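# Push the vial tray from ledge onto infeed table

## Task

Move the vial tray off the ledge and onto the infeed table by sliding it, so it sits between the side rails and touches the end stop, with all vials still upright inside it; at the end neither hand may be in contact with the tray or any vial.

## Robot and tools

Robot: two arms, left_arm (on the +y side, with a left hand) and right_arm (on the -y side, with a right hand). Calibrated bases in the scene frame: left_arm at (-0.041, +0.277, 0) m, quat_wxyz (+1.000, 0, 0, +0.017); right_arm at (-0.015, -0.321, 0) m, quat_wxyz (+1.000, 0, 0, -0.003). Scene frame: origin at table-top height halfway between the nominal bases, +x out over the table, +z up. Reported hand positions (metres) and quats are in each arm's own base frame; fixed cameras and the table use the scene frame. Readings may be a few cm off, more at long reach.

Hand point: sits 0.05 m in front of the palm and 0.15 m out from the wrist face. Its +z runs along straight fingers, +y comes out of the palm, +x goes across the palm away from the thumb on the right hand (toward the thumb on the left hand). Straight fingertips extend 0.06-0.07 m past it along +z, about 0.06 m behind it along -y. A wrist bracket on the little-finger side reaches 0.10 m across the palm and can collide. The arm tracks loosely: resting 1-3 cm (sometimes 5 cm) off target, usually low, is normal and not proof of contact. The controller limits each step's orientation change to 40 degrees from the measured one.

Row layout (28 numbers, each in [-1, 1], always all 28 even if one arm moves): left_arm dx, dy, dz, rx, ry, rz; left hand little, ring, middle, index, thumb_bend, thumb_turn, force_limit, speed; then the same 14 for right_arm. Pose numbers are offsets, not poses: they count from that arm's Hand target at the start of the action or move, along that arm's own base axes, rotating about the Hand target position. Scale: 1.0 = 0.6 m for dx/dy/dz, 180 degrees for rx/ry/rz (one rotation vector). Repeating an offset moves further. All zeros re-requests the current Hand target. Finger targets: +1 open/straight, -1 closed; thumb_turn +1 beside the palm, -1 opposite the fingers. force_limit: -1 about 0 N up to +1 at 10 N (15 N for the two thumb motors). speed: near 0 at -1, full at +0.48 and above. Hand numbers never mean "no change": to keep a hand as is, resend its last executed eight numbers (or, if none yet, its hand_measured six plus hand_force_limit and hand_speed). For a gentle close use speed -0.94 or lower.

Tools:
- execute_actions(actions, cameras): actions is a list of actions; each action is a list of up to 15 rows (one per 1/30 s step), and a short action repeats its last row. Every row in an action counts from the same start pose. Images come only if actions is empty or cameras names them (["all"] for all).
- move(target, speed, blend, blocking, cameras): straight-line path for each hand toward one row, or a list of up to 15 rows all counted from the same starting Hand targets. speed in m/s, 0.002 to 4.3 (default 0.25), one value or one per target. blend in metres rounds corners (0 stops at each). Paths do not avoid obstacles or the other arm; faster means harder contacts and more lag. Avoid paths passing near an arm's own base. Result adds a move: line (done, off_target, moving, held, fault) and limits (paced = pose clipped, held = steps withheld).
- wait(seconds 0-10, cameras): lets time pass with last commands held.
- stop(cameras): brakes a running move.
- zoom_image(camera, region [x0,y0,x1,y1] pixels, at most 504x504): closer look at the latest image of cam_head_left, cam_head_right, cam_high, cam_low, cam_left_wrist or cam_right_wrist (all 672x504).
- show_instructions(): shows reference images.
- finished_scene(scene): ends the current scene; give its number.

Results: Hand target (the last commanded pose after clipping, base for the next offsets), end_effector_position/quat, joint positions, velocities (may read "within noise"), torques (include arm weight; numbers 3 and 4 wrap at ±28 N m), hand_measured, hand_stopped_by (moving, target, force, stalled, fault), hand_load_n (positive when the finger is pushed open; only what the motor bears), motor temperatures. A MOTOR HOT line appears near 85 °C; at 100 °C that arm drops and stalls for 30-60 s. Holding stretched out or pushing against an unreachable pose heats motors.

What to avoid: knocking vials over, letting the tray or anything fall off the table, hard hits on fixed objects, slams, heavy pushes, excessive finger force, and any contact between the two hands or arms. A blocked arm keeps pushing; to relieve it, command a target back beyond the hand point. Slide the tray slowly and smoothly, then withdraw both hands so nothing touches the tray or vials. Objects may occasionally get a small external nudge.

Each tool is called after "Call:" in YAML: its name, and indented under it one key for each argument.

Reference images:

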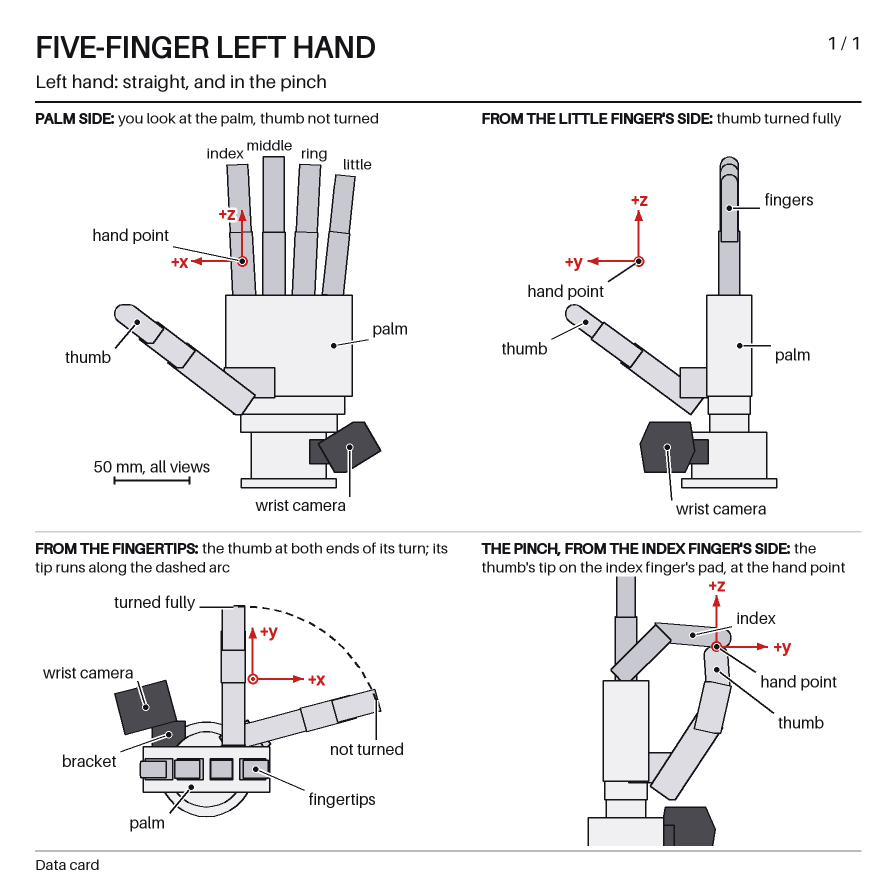

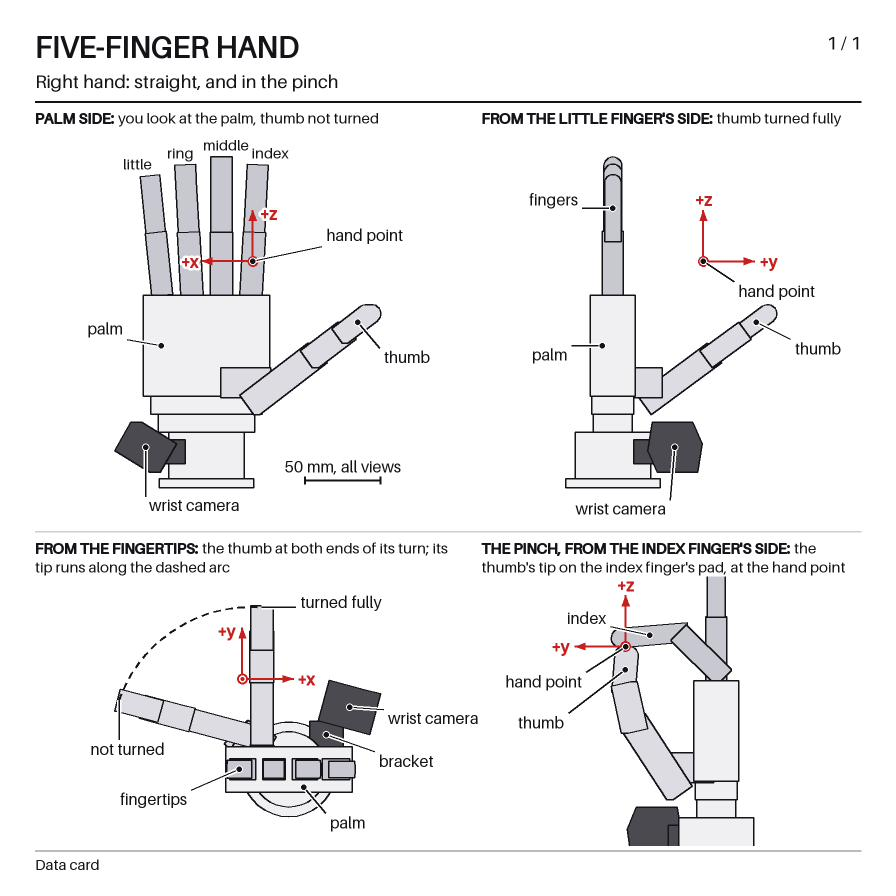

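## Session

Call:
execute_actions:
  actions: []

Call:
zoom_image:
  camera: "cam_head_right"
  region: [160, 240, 400, 470]

Call:
zoom_image:
  camera: "cam_high"
  region: [210, 80, 450, 310]

Scene clock: 0.00 s.
left_arm: end_effector_position=(+0.3948, -0.5750, +0.3293) hand_measured=(+1.000, +1.000, +1.000, +1.000, +1.000, +1.000) hand_load_n=(+0.0, +0.0, +0.0, +0.0, +0.0, +0.0) hand_stopped_by=(target, target, target, target, target, target) hand_force_limit=0.00 hand_speed=-0.80 end_effector_quat_wxyz=(+0.338, +0.610, +0.470, -0.541) | right_arm: end_effector_position=(+0.4895, -0.2472, +0.3944) hand_measured=(+1.000, +1.000, +1.000, +1.000, +1.000, +1.000) hand_load_n=(+0.0, +0.0, +0.0, +0.0, +0.0, +0.5) hand_stopped_by=(target, target, target, target, target, target) hand_force_limit=0.00 hand_speed=-0.80 end_effector_quat_wxyz=(+0.124, -0.595, +0.708, -0.360)
Joint positions: left_arm=[-0.756 1.639 1.456 -0.271 1.131 1.889] | right_arm=[-0.468 1.45 1.763 -1.104 0.052 -0.316]
Joint velocities: within noise
Joint torques (N m): no reading
Motor temperatures (°C): left_arm=[32 32 40 31 33 31] | right_arm=[31 35 39 31 32 34]
Heat: left arm: hottest elbow 40 °C; right arm: hottest elbow 39 °C.
Hand target: left_arm +0.3985, -0.5784, +0.3360; +0.344, +0.611, +0.466, -0.540 | right_arm +0.4933, -0.2492, +0.4066; +0.128, -0.591, +0.704, -0.372
camera_calibration:
cam_left_wrist: T_world_to_cam=[[-0.929683, 0.327651, -0.168329, 0.617183], [0.333897, 0.556574, -0.760748, 0.441376], [-0.155572, -0.763459, -0.62684, -0.0595096], [0, 0, 0, 1]] pos_world=[0.417152, -0.493313, 0.402363]
cam_right_wrist: T_world_to_cam=[[-0.781198, -0.245019, -0.574192, 0.547963], [-0.299462, 0.954108, 0.000287302, 0.37822], [0.54777, 0.172173, -0.818721, 0.215697], [0, 0, 0, 1]] pos_world=[0.423178, -0.263739, 0.491122]

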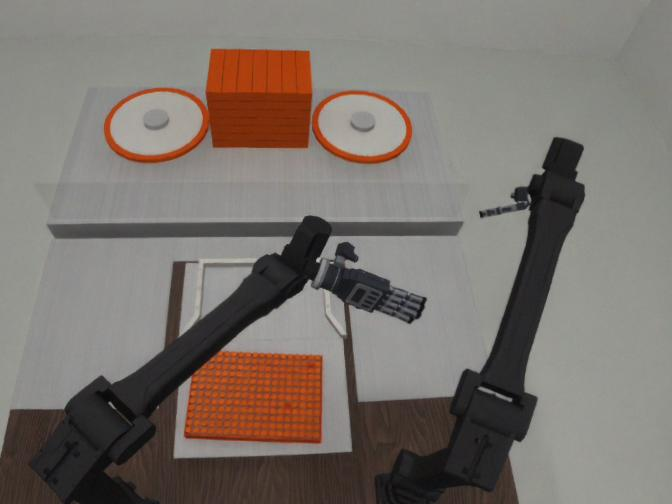

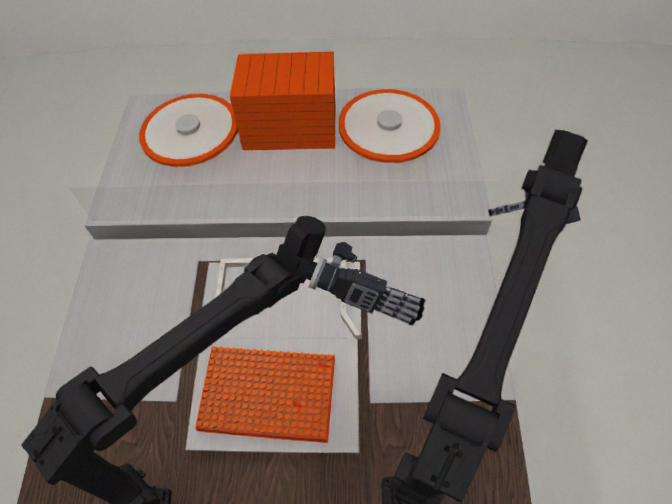

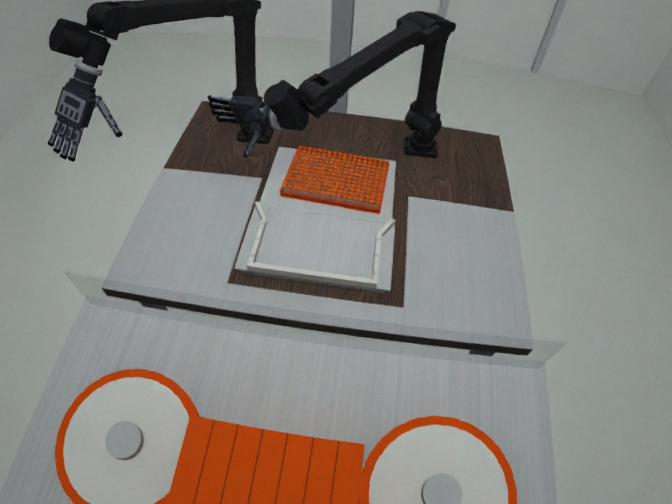

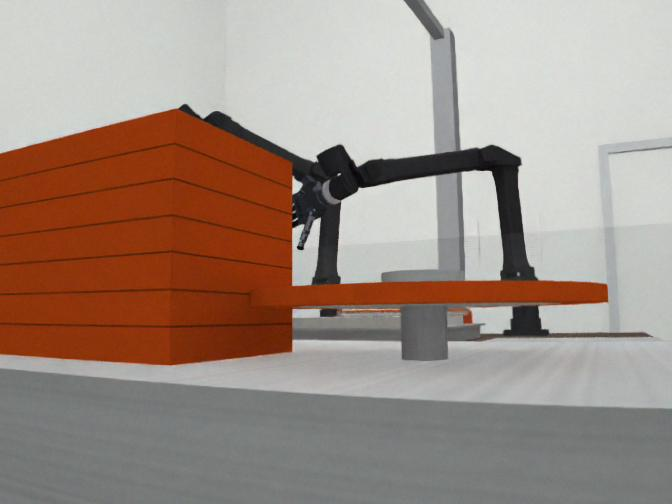

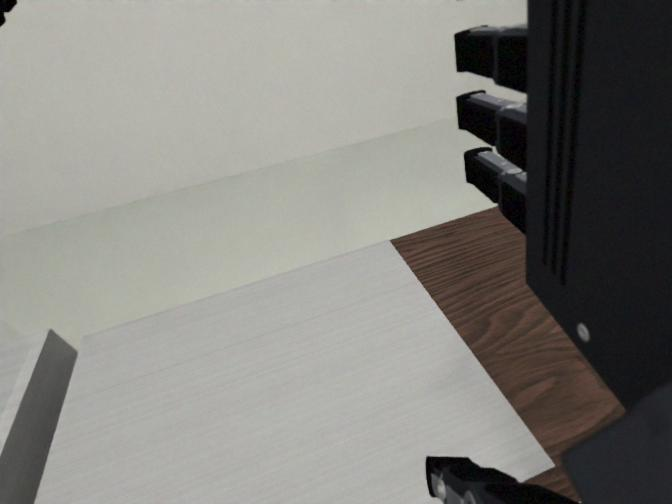

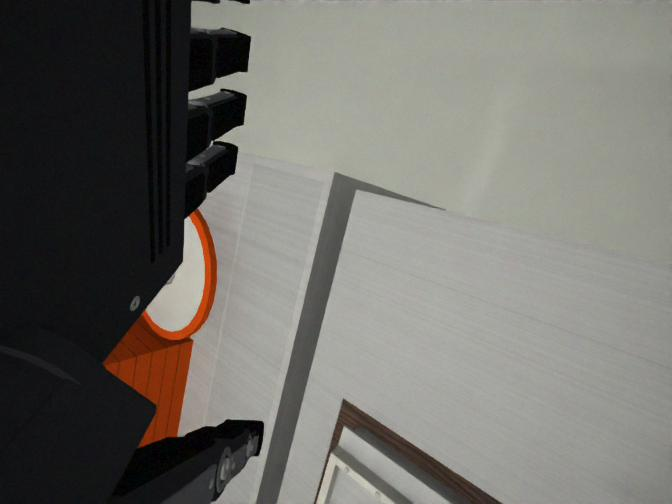

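Scaled by 2.100 from the camera's 672x504 image, which has a finer 960x720 frame.

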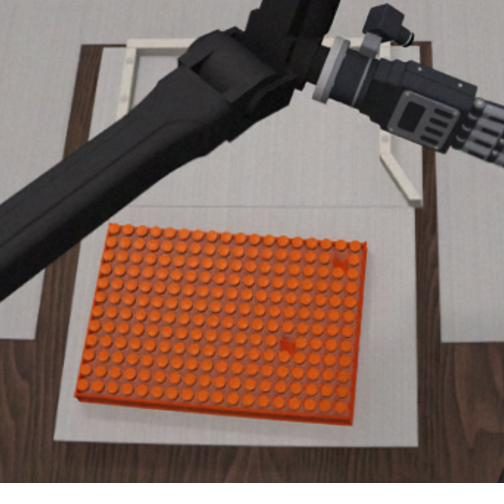

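Scaled by 2.100 from the camera's 672x504 image, which has a finer 960x720 frame.

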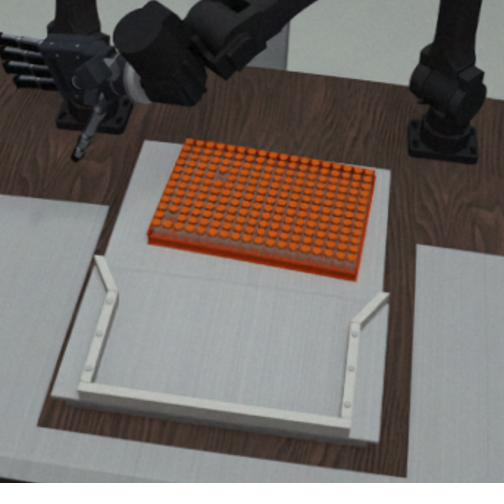

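Call:
move:
  target:
    - [-0.2975,0.414,0.0067,0.3493,0.4315,0.6306,1,1,1,1,1,-1,0,0, 0,0,0,0,0,0,1,1,1,1,1,1,0,-0.8]
    - [-0.5483,0.435,-0.1933,-0.1613,-0.5929,-0.7346,1,1,1,1,1,-1,0,0, 0,0,0,0,0,0,1,1,1,1,1,1,0,-0.8]
  speed: [0.4,0.3]
  blend: [0.03,0]
  cameras: ["cam_head_right","cam_high"]

Call:
zoom_image:
  camera: "cam_head_right"
  region: [180, 250, 370, 430]

Scene clock: 80.97 s.
left_arm: end_effector_position=(+0.0738, -0.3181, +0.2210) hand_measured=(+1.000, +1.000, +1.000, +1.000, +1.000, -1.000) hand_load_n=(-0.5, +0.0, +0.0, +0.0, +0.0, +0.0) hand_stopped_by=(target, target, target, target, target, target) hand_force_limit=0.00 hand_speed=0.00 end_effector_quat_wxyz=(-0.001, -0.674, +0.739, +0.005) | right_arm: end_effector_position=(+0.4895, -0.2472, +0.3944) hand_measured=(+1.000, +1.000, +1.000, +1.000, +1.000, +1.000) hand_load_n=(+0.0, +0.0, +0.0, +0.0, +0.0, +0.0) hand_stopped_by=(target, target, target, target, target, target) hand_force_limit=0.00 hand_speed=-0.80 end_effector_quat_wxyz=(+0.124, -0.595, +0.708, -0.360)
Joint positions: left_arm=[-1.13 1.19 1.141 -1.531 0.005 -1.038] | right_arm=[-0.468 1.45 1.763 -1.104 0.052 -0.316]
Joint torques (N m): left_arm=[-1.55 -9.7 6.19 1.39 -0.03 -0.07] | right_arm=[-0.21 -9.29 11.62 1.73 0.13 -0.03]
Motor temperatures (°C): left_arm=[32 34 46 31 33 31] | right_arm=[31 35 49 31 32 34]
Heat: left arm: hottest elbow 46 °C; right arm: hottest elbow 49 °C.
Hand target: left_arm +0.0695, -0.3175, +0.2202; -0.001, -0.673, +0.740, -0.001 | right_arm +0.4933, -0.2492, +0.4066; +0.128, -0.591, +0.704, -0.372
Off the commanded pose: left_arm 0.004 m, 1 deg | right_arm 0.013 m, 2 deg.
move: off_target (right_arm)
Images, in order (width x height): cam_head_right 672x504, cam_high 672x504.

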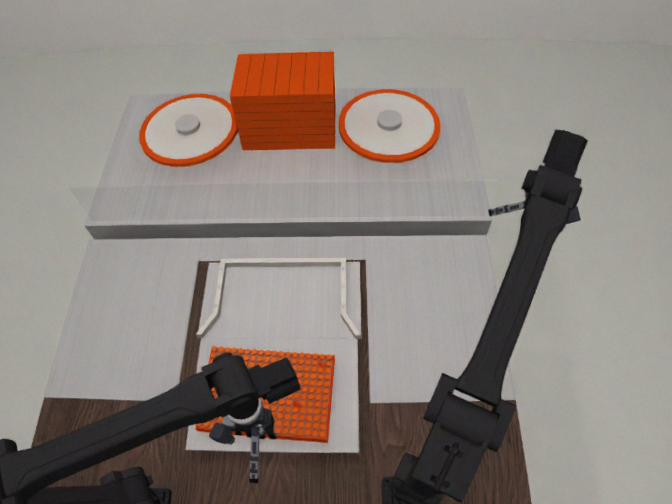

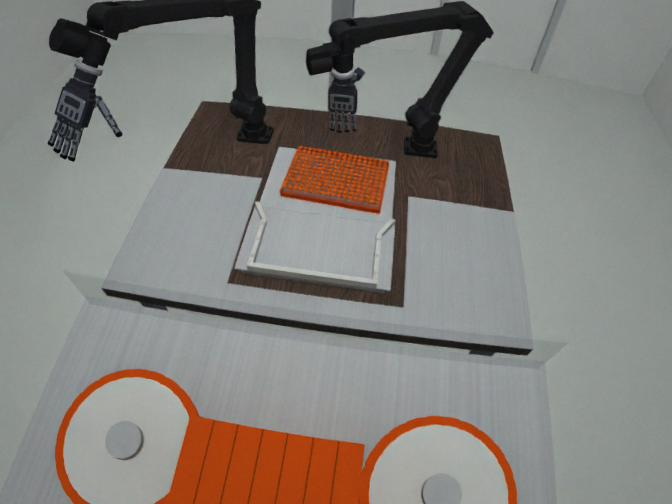

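Scaled by 2.653 from the camera's 672x504 image, which has a finer 960x720 frame.

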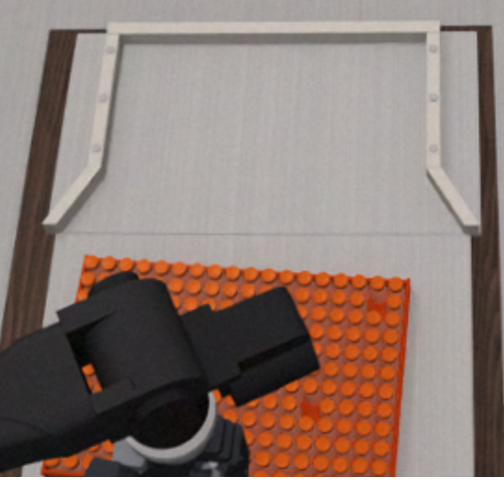

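Call:
move:
  target:
    - [0,0,-0.1687,0,0,0,1,1,1,1,1,-1,0,0, 0,0,0,0,0,0,1,1,1,1,1,1,0,-0.8]
    - [0.045,0,-0.155,0,0,0,1,1,1,1,1,-1,0,0, 0,0,0,0,0,0,1,1,1,1,1,1,0,-0.8]
    - [0.1608,-0.0425,-0.1453,0,0,0.0083,1,1,1,1,1,-1,0,0, 0,0,0,0,0,0,1,1,1,1,1,1,0,-0.8]
  speed: [0.12,0.08,0.06]
  blend: [0,0.005,0]
  cameras: ["cam_head_right","cam_high"]

Call:
zoom_image:
  camera: "cam_high"
  region: [210, 120, 430, 310]

Call:
zoom_image:
  camera: "cam_head_right"
  region: [180, 250, 370, 430]

Scene clock: 110.37 s.
left_arm: end_effector_position=(+0.1427, -0.3272, +0.1208) hand_measured=(+1.000, +1.000, +1.000, +1.000, +1.000, -1.000) hand_load_n=(-0.5, -1.5, -0.5, +0.0, +0.0, +0.0) hand_stopped_by=(target, target, target, target, target, target) hand_force_limit=0.00 hand_speed=0.00 end_effector_quat_wxyz=(+0.004, +0.680, -0.732, -0.023) | right_arm: end_effector_position=(+0.4895, -0.2472, +0.3944) hand_measured=(+1.000, +1.000, +1.000, +1.000, +1.000, +1.000) hand_load_n=(+0.0, +0.0, +0.0, +0.0, +0.0, +0.0) hand_stopped_by=(target, target, target, target, target, target) hand_force_limit=0.00 hand_speed=-0.80 end_effector_quat_wxyz=(+0.124, -0.595, +0.708, -0.360)
Joint positions: left_arm=[-0.964 1.378 1.036 -1.273 0.015 -0.89] | right_arm=[-0.468 1.45 1.763 -1.104 0.052 -0.316]
Joint torques (N m): left_arm=[1.96 -9 10.56 1.22 -0.45 0.12] | right_arm=[-0.03 -9.82 11.62 1.7 0.11 -0.06]
Heat: left arm: hottest elbow 44 °C; right arm: hottest elbow 49 °C.
Hand target: left_arm +0.1661, -0.3429, +0.1328; +0.000, +0.682, -0.731, +0.000 | right_arm +0.4933, -0.2492, +0.4066; +0.128, -0.591, +0.704, -0.372
Off the commanded pose: left_arm 0.031 m, 3 deg | right_arm 0.013 m, 2 deg.
move: off_target (left_arm, right_arm)
Images, in order (width x height): cam_head_right 672x504, cam_high 672x504.

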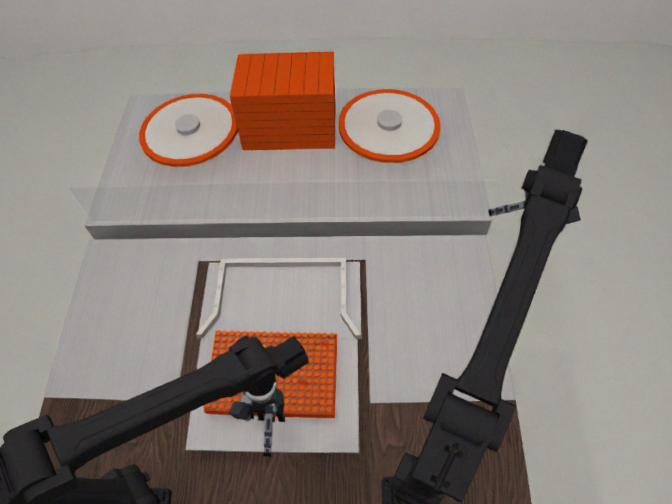

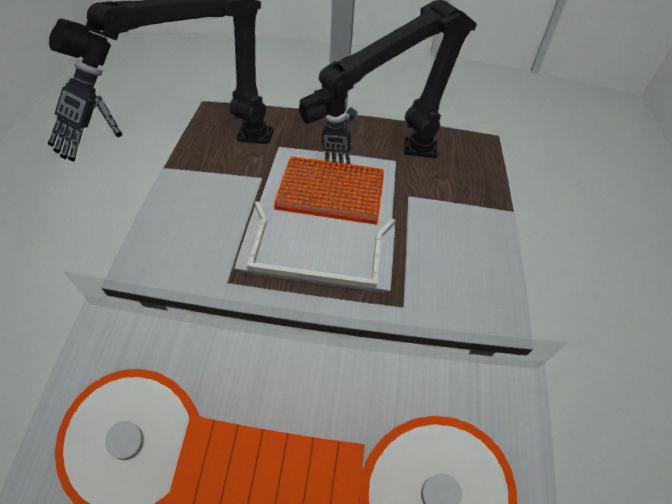

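Scaled by 2.291 from the camera's 672x504 image, which has a finer 960x720 frame.

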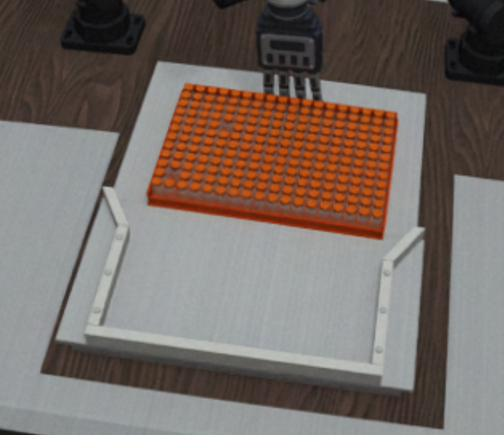

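Scaled by 2.653 from the camera's 672x504 image, which has a finer 960x720 frame.

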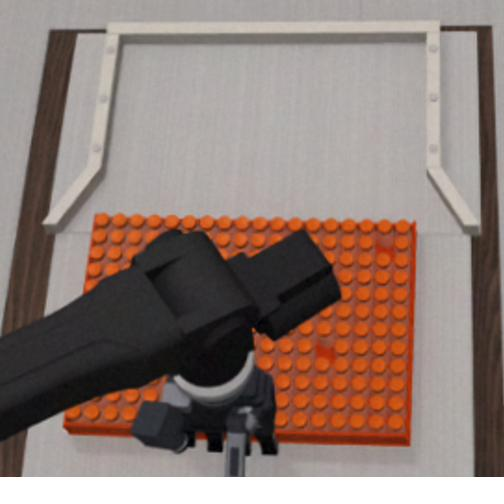

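Call:
move:
  target: [0.0908,-0.029,0.008,0,0,0.0139,1,1,1,1,1,-1,0,0, 0,0,0,0,0,0,1,1,1,1,1,1,0,-0.8]
  speed: 0.06
  cameras: ["cam_head_right","cam_high"]

Call:
zoom_image:
  camera: "cam_high"
  region: [210, 120, 430, 310]

Call:
zoom_image:
  camera: "cam_head_right"
  region: [180, 250, 370, 430]

Scene clock: 133.00 s.
left_arm: end_effector_position=(+0.1964, -0.3475, +0.1265) hand_measured=(+1.000, +1.000, +1.000, +1.000, +1.000, -1.000) hand_load_n=(+0.0, -1.5, -0.5, +0.0, -0.5, +0.5) hand_stopped_by=(target, target, target, target, target, target) hand_force_limit=0.00 hand_speed=0.00 end_effector_quat_wxyz=(+0.005, +0.696, -0.718, -0.021) | right_arm: end_effector_position=(+0.4895, -0.2472, +0.3944) hand_measured=(+1.000, +1.000, +1.000, +1.000, +1.000, +1.000) hand_load_n=(+0.0, +0.0, +0.0, +0.0, +0.0, +0.0) hand_stopped_by=(target, target, target, target, target, target) hand_force_limit=0.00 hand_speed=-0.80 end_effector_quat_wxyz=(+0.124, -0.595, +0.708, -0.360)
Joint positions: left_arm=[-0.884 1.488 1.166 -1.29 0.014 -0.853] | right_arm=[-0.468 1.45 1.763 -1.104 0.052 -0.316]
Joint torques (N m): left_arm=[1.38 -10.93 10.67 1.11 -0.43 0.13] | right_arm=[-0.15 -9.35 11.58 1.89 0.15 -0.11]
Heat: left arm: hottest elbow 47 °C; right arm: hottest elbow 50 °C.
Hand target: left_arm +0.2207, -0.3603, +0.1376; +0.000, +0.698, -0.716, +0.000 | right_arm +0.4933, -0.2492, +0.4066; +0.128, -0.591, +0.704, -0.372
Off the commanded pose: left_arm 0.030 m, 3 deg | right_arm 0.013 m, 2 deg.
move: off_target (left_arm, right_arm)
Images, in order (width x height): cam_head_right 672x504, cam_high 672x504.

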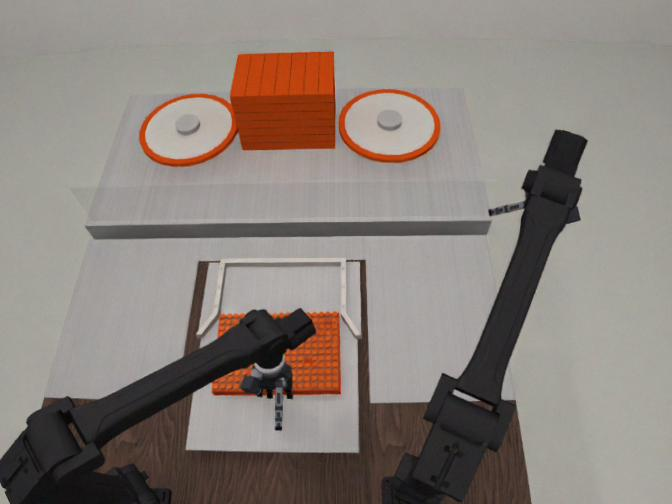

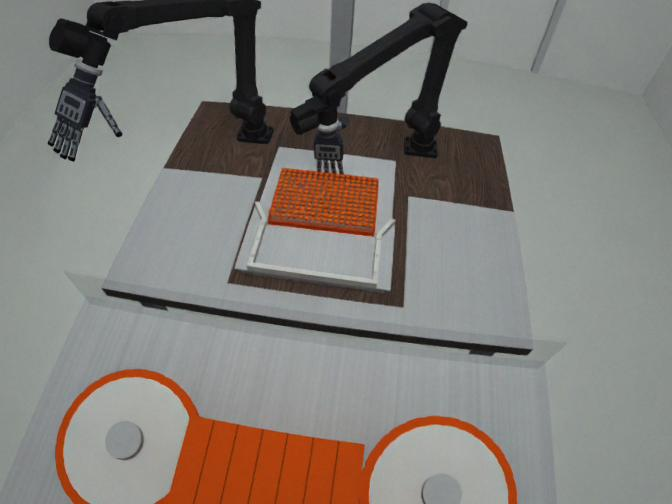

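Scaled by 2.291 from the camera's 672x504 image, which has a finer 960x720 frame.

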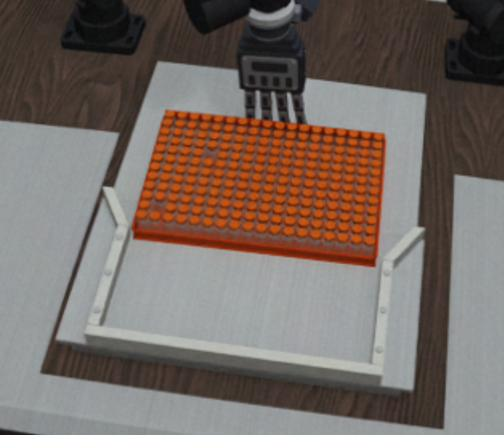

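Scaled by 2.653 from the camera's 672x504 image, which has a finer 960x720 frame.

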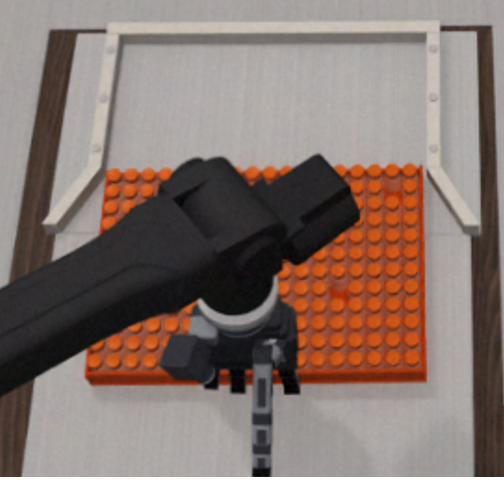

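Call:
move:
  target: [0.2488,-0.0085,-0.003,0,0,0,1,1,1,1,1,-1,0,0, 0,0,0,0,0,0,1,1,1,1,1,1,0,-0.8]
  speed: 0.07
  cameras: ["cam_head_right","cam_high"]

Call:
zoom_image:
  camera: "cam_high"
  region: [210, 120, 430, 310]

Scene clock: 166.60 s.
left_arm: end_effector_position=(+0.3429, -0.3567, +0.1296) hand_measured=(+1.000, +1.000, +1.000, +1.000, +1.000, -1.000) hand_load_n=(-1.0, -1.5, +0.0, +0.0, +0.0, +0.0) hand_stopped_by=(target, target, target, target, target, target) hand_force_limit=0.00 hand_speed=0.00 end_effector_quat_wxyz=(+0.007, +0.699, -0.715, -0.021) | right_arm: end_effector_position=(+0.4895, -0.2472, +0.3944) hand_measured=(+1.000, +1.000, +1.000, +1.000, +1.000, +1.000) hand_load_n=(+0.5, +0.0, +0.0, +0.0, +0.0, -0.5) hand_stopped_by=(target, target, target, target, target, target) hand_force_limit=0.00 hand_speed=-0.80 end_effector_quat_wxyz=(+0.124, -0.595, +0.708, -0.360)
Joint positions: left_arm=[-0.677 1.764 1.517 -1.367 0.009 -0.654] | right_arm=[-0.468 1.45 1.763 -1.104 0.052 -0.316]
Joint torques (N m): left_arm=[1.49 -14.74 10.91 1.25 -0.23 0.14] | right_arm=[-0.32 -9.7 11.49 1.83 0.16 -0.05]
Heat: left arm: hottest elbow 48 °C; right arm: hottest elbow 50 °C.
Hand target: left_arm +0.3699, -0.3655, +0.1359; +0.001, +0.698, -0.716, +0.000 | right_arm +0.4933, -0.2492, +0.4066; +0.128, -0.591, +0.704, -0.372
Off the commanded pose: left_arm 0.029 m, 3 deg | right_arm 0.013 m, 2 deg.
move: off_target (left_arm, right_arm)
Images, in order (width x height): cam_head_right 672x504, cam_high 672x504.

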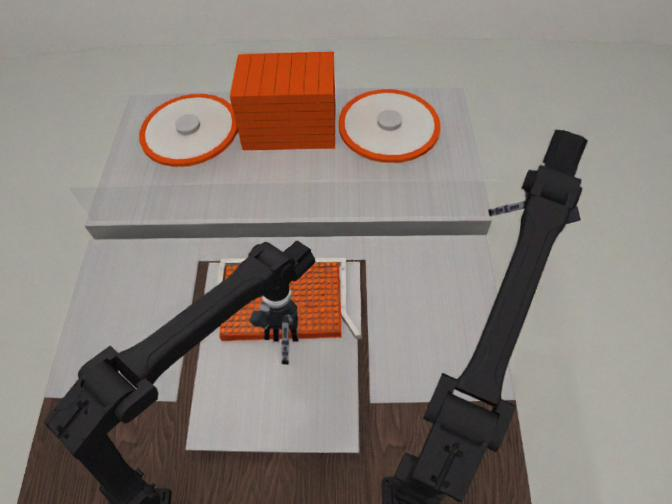

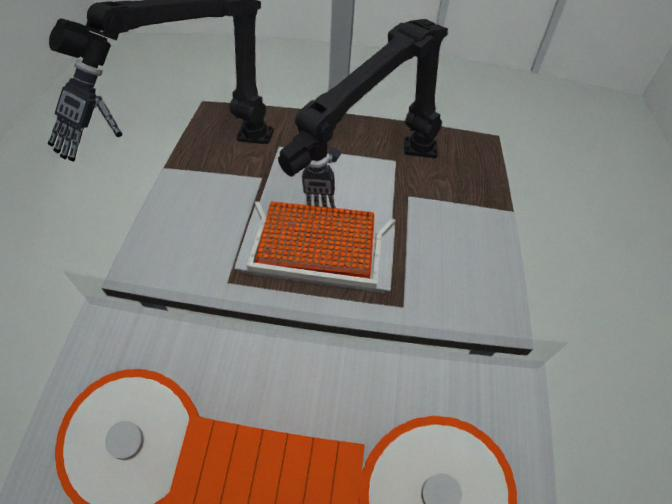

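Scaled by 2.291 from the camera's 672x504 image, which has a finer 960x720 frame.

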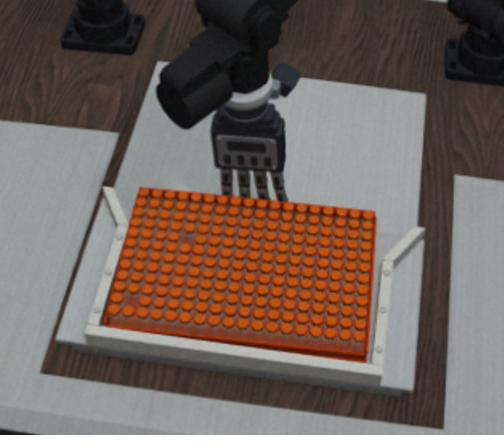

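Call:
move:
  target:
    - [0.06,-0.002,0.0,0,0,0,1,1,1,1,1,-1,0,0, 0,0,0,0,0,0,1,1,1,1,1,1,0,-0.8]
    - [-0.18,0.005,0.03,0,0,0,1,1,1,1,1,-1,0,0, 0,0,0,0,0,0,1,1,1,1,1,1,0,-0.8]
  speed: [0.045,0.15]
  cameras: ["cam_high","cam_head_right"]

Call:
zoom_image:
  camera: "cam_high"
  region: [240, 240, 330, 300]

Call:
zoom_image:
  camera: "cam_high"
  region: [320, 240, 410, 300]

Call:
zoom_image:
  camera: "cam_head_right"
  region: [200, 250, 370, 350]

Scene clock: 177.53 s.
left_arm: end_effector_position=(+0.2658, -0.3613, +0.1532) hand_measured=(+1.000, +1.000, +1.000, +1.000, +1.000, -1.000) hand_load_n=(+0.0, +0.0, +0.0, +0.0, +0.0, +0.0) hand_stopped_by=(target, target, target, target, target, target) hand_force_limit=0.00 hand_speed=0.00 end_effector_quat_wxyz=(+0.002, +0.698, -0.716, -0.004) | right_arm: end_effector_position=(+0.4895, -0.2472, +0.3944) hand_measured=(+1.000, +1.000, +1.000, +1.000, +1.000, +1.000) hand_load_n=(+0.0, +0.0, +0.0, +0.0, +0.0, +0.0) hand_stopped_by=(target, target, target, target, target, target) hand_force_limit=0.00 hand_speed=-0.80 end_effector_quat_wxyz=(+0.124, -0.595, +0.708, -0.360)
Joint positions: left_arm=[-0.79 1.588 1.358 -1.349 0.005 -0.765] | right_arm=[-0.468 1.45 1.763 -1.104 0.052 -0.316]
Joint torques (N m): left_arm=[-0.15 -15.68 5.89 1.36 -0.04 -0.09] | right_arm=[0.03 -9.47 11.43 1.73 0.1 -0.04]
Heat: left arm: hottest elbow 48 °C; right arm: hottest elbow 50 °C.
Hand target: left_arm +0.2619, -0.3625, +0.1540; +0.000, +0.698, -0.716, +0.001 | right_arm +0.4933, -0.2492, +0.4066; +0.128, -0.591, +0.704, -0.372
Off the commanded pose: left_arm 0.004 m, 1 deg | right_arm 0.013 m, 2 deg.
move: off_target (right_arm)
Images, in order (width x height): cam_head_right 672x504, cam_high 672x504.

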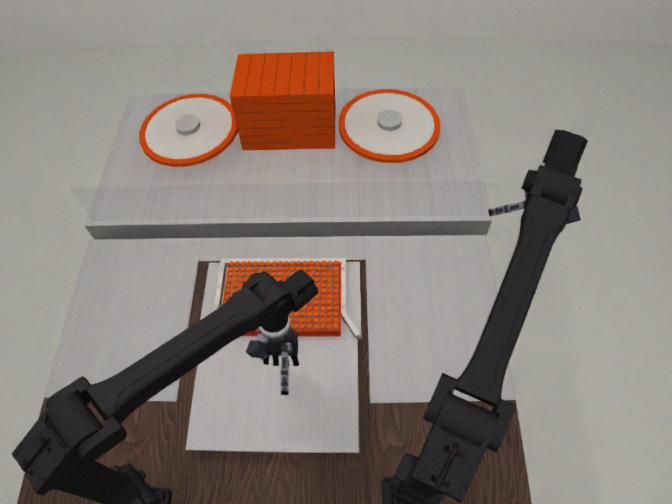

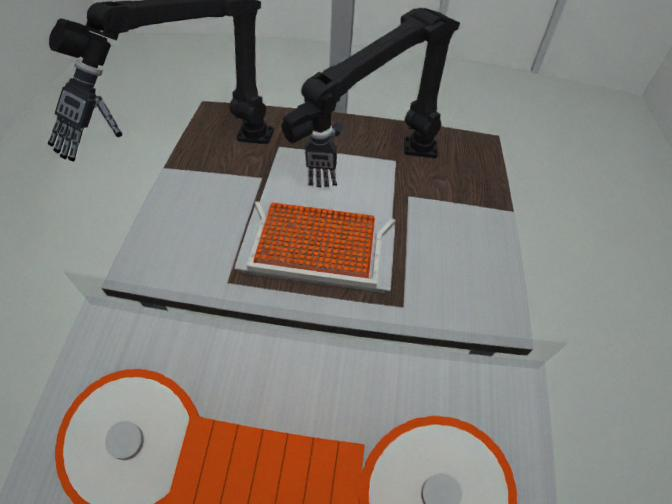

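Scaled by 5.600 from the camera's 672x504 image, which has a finer 960x720 frame.

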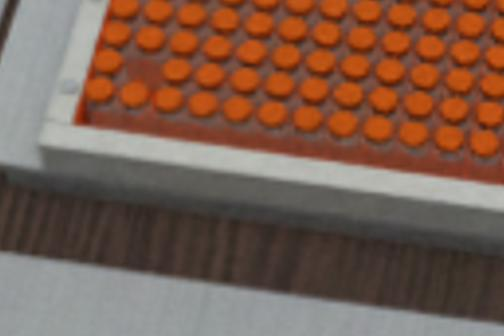

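Scaled by 5.600 from the camera's 672x504 image, which has a finer 960x720 frame.

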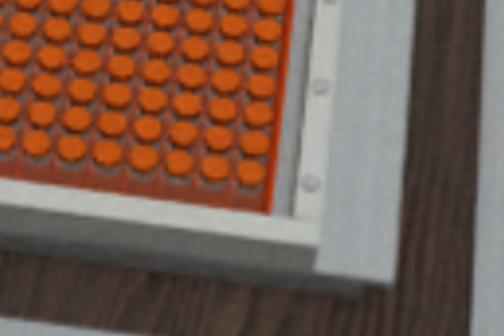

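Scaled by 2.965 from the camera's 672x504 image, which has a finer 960x720 frame.

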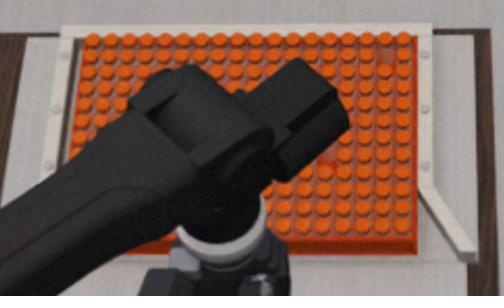

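Call:
finished_scene:
  scene: 3

The scene is finished: the task was done.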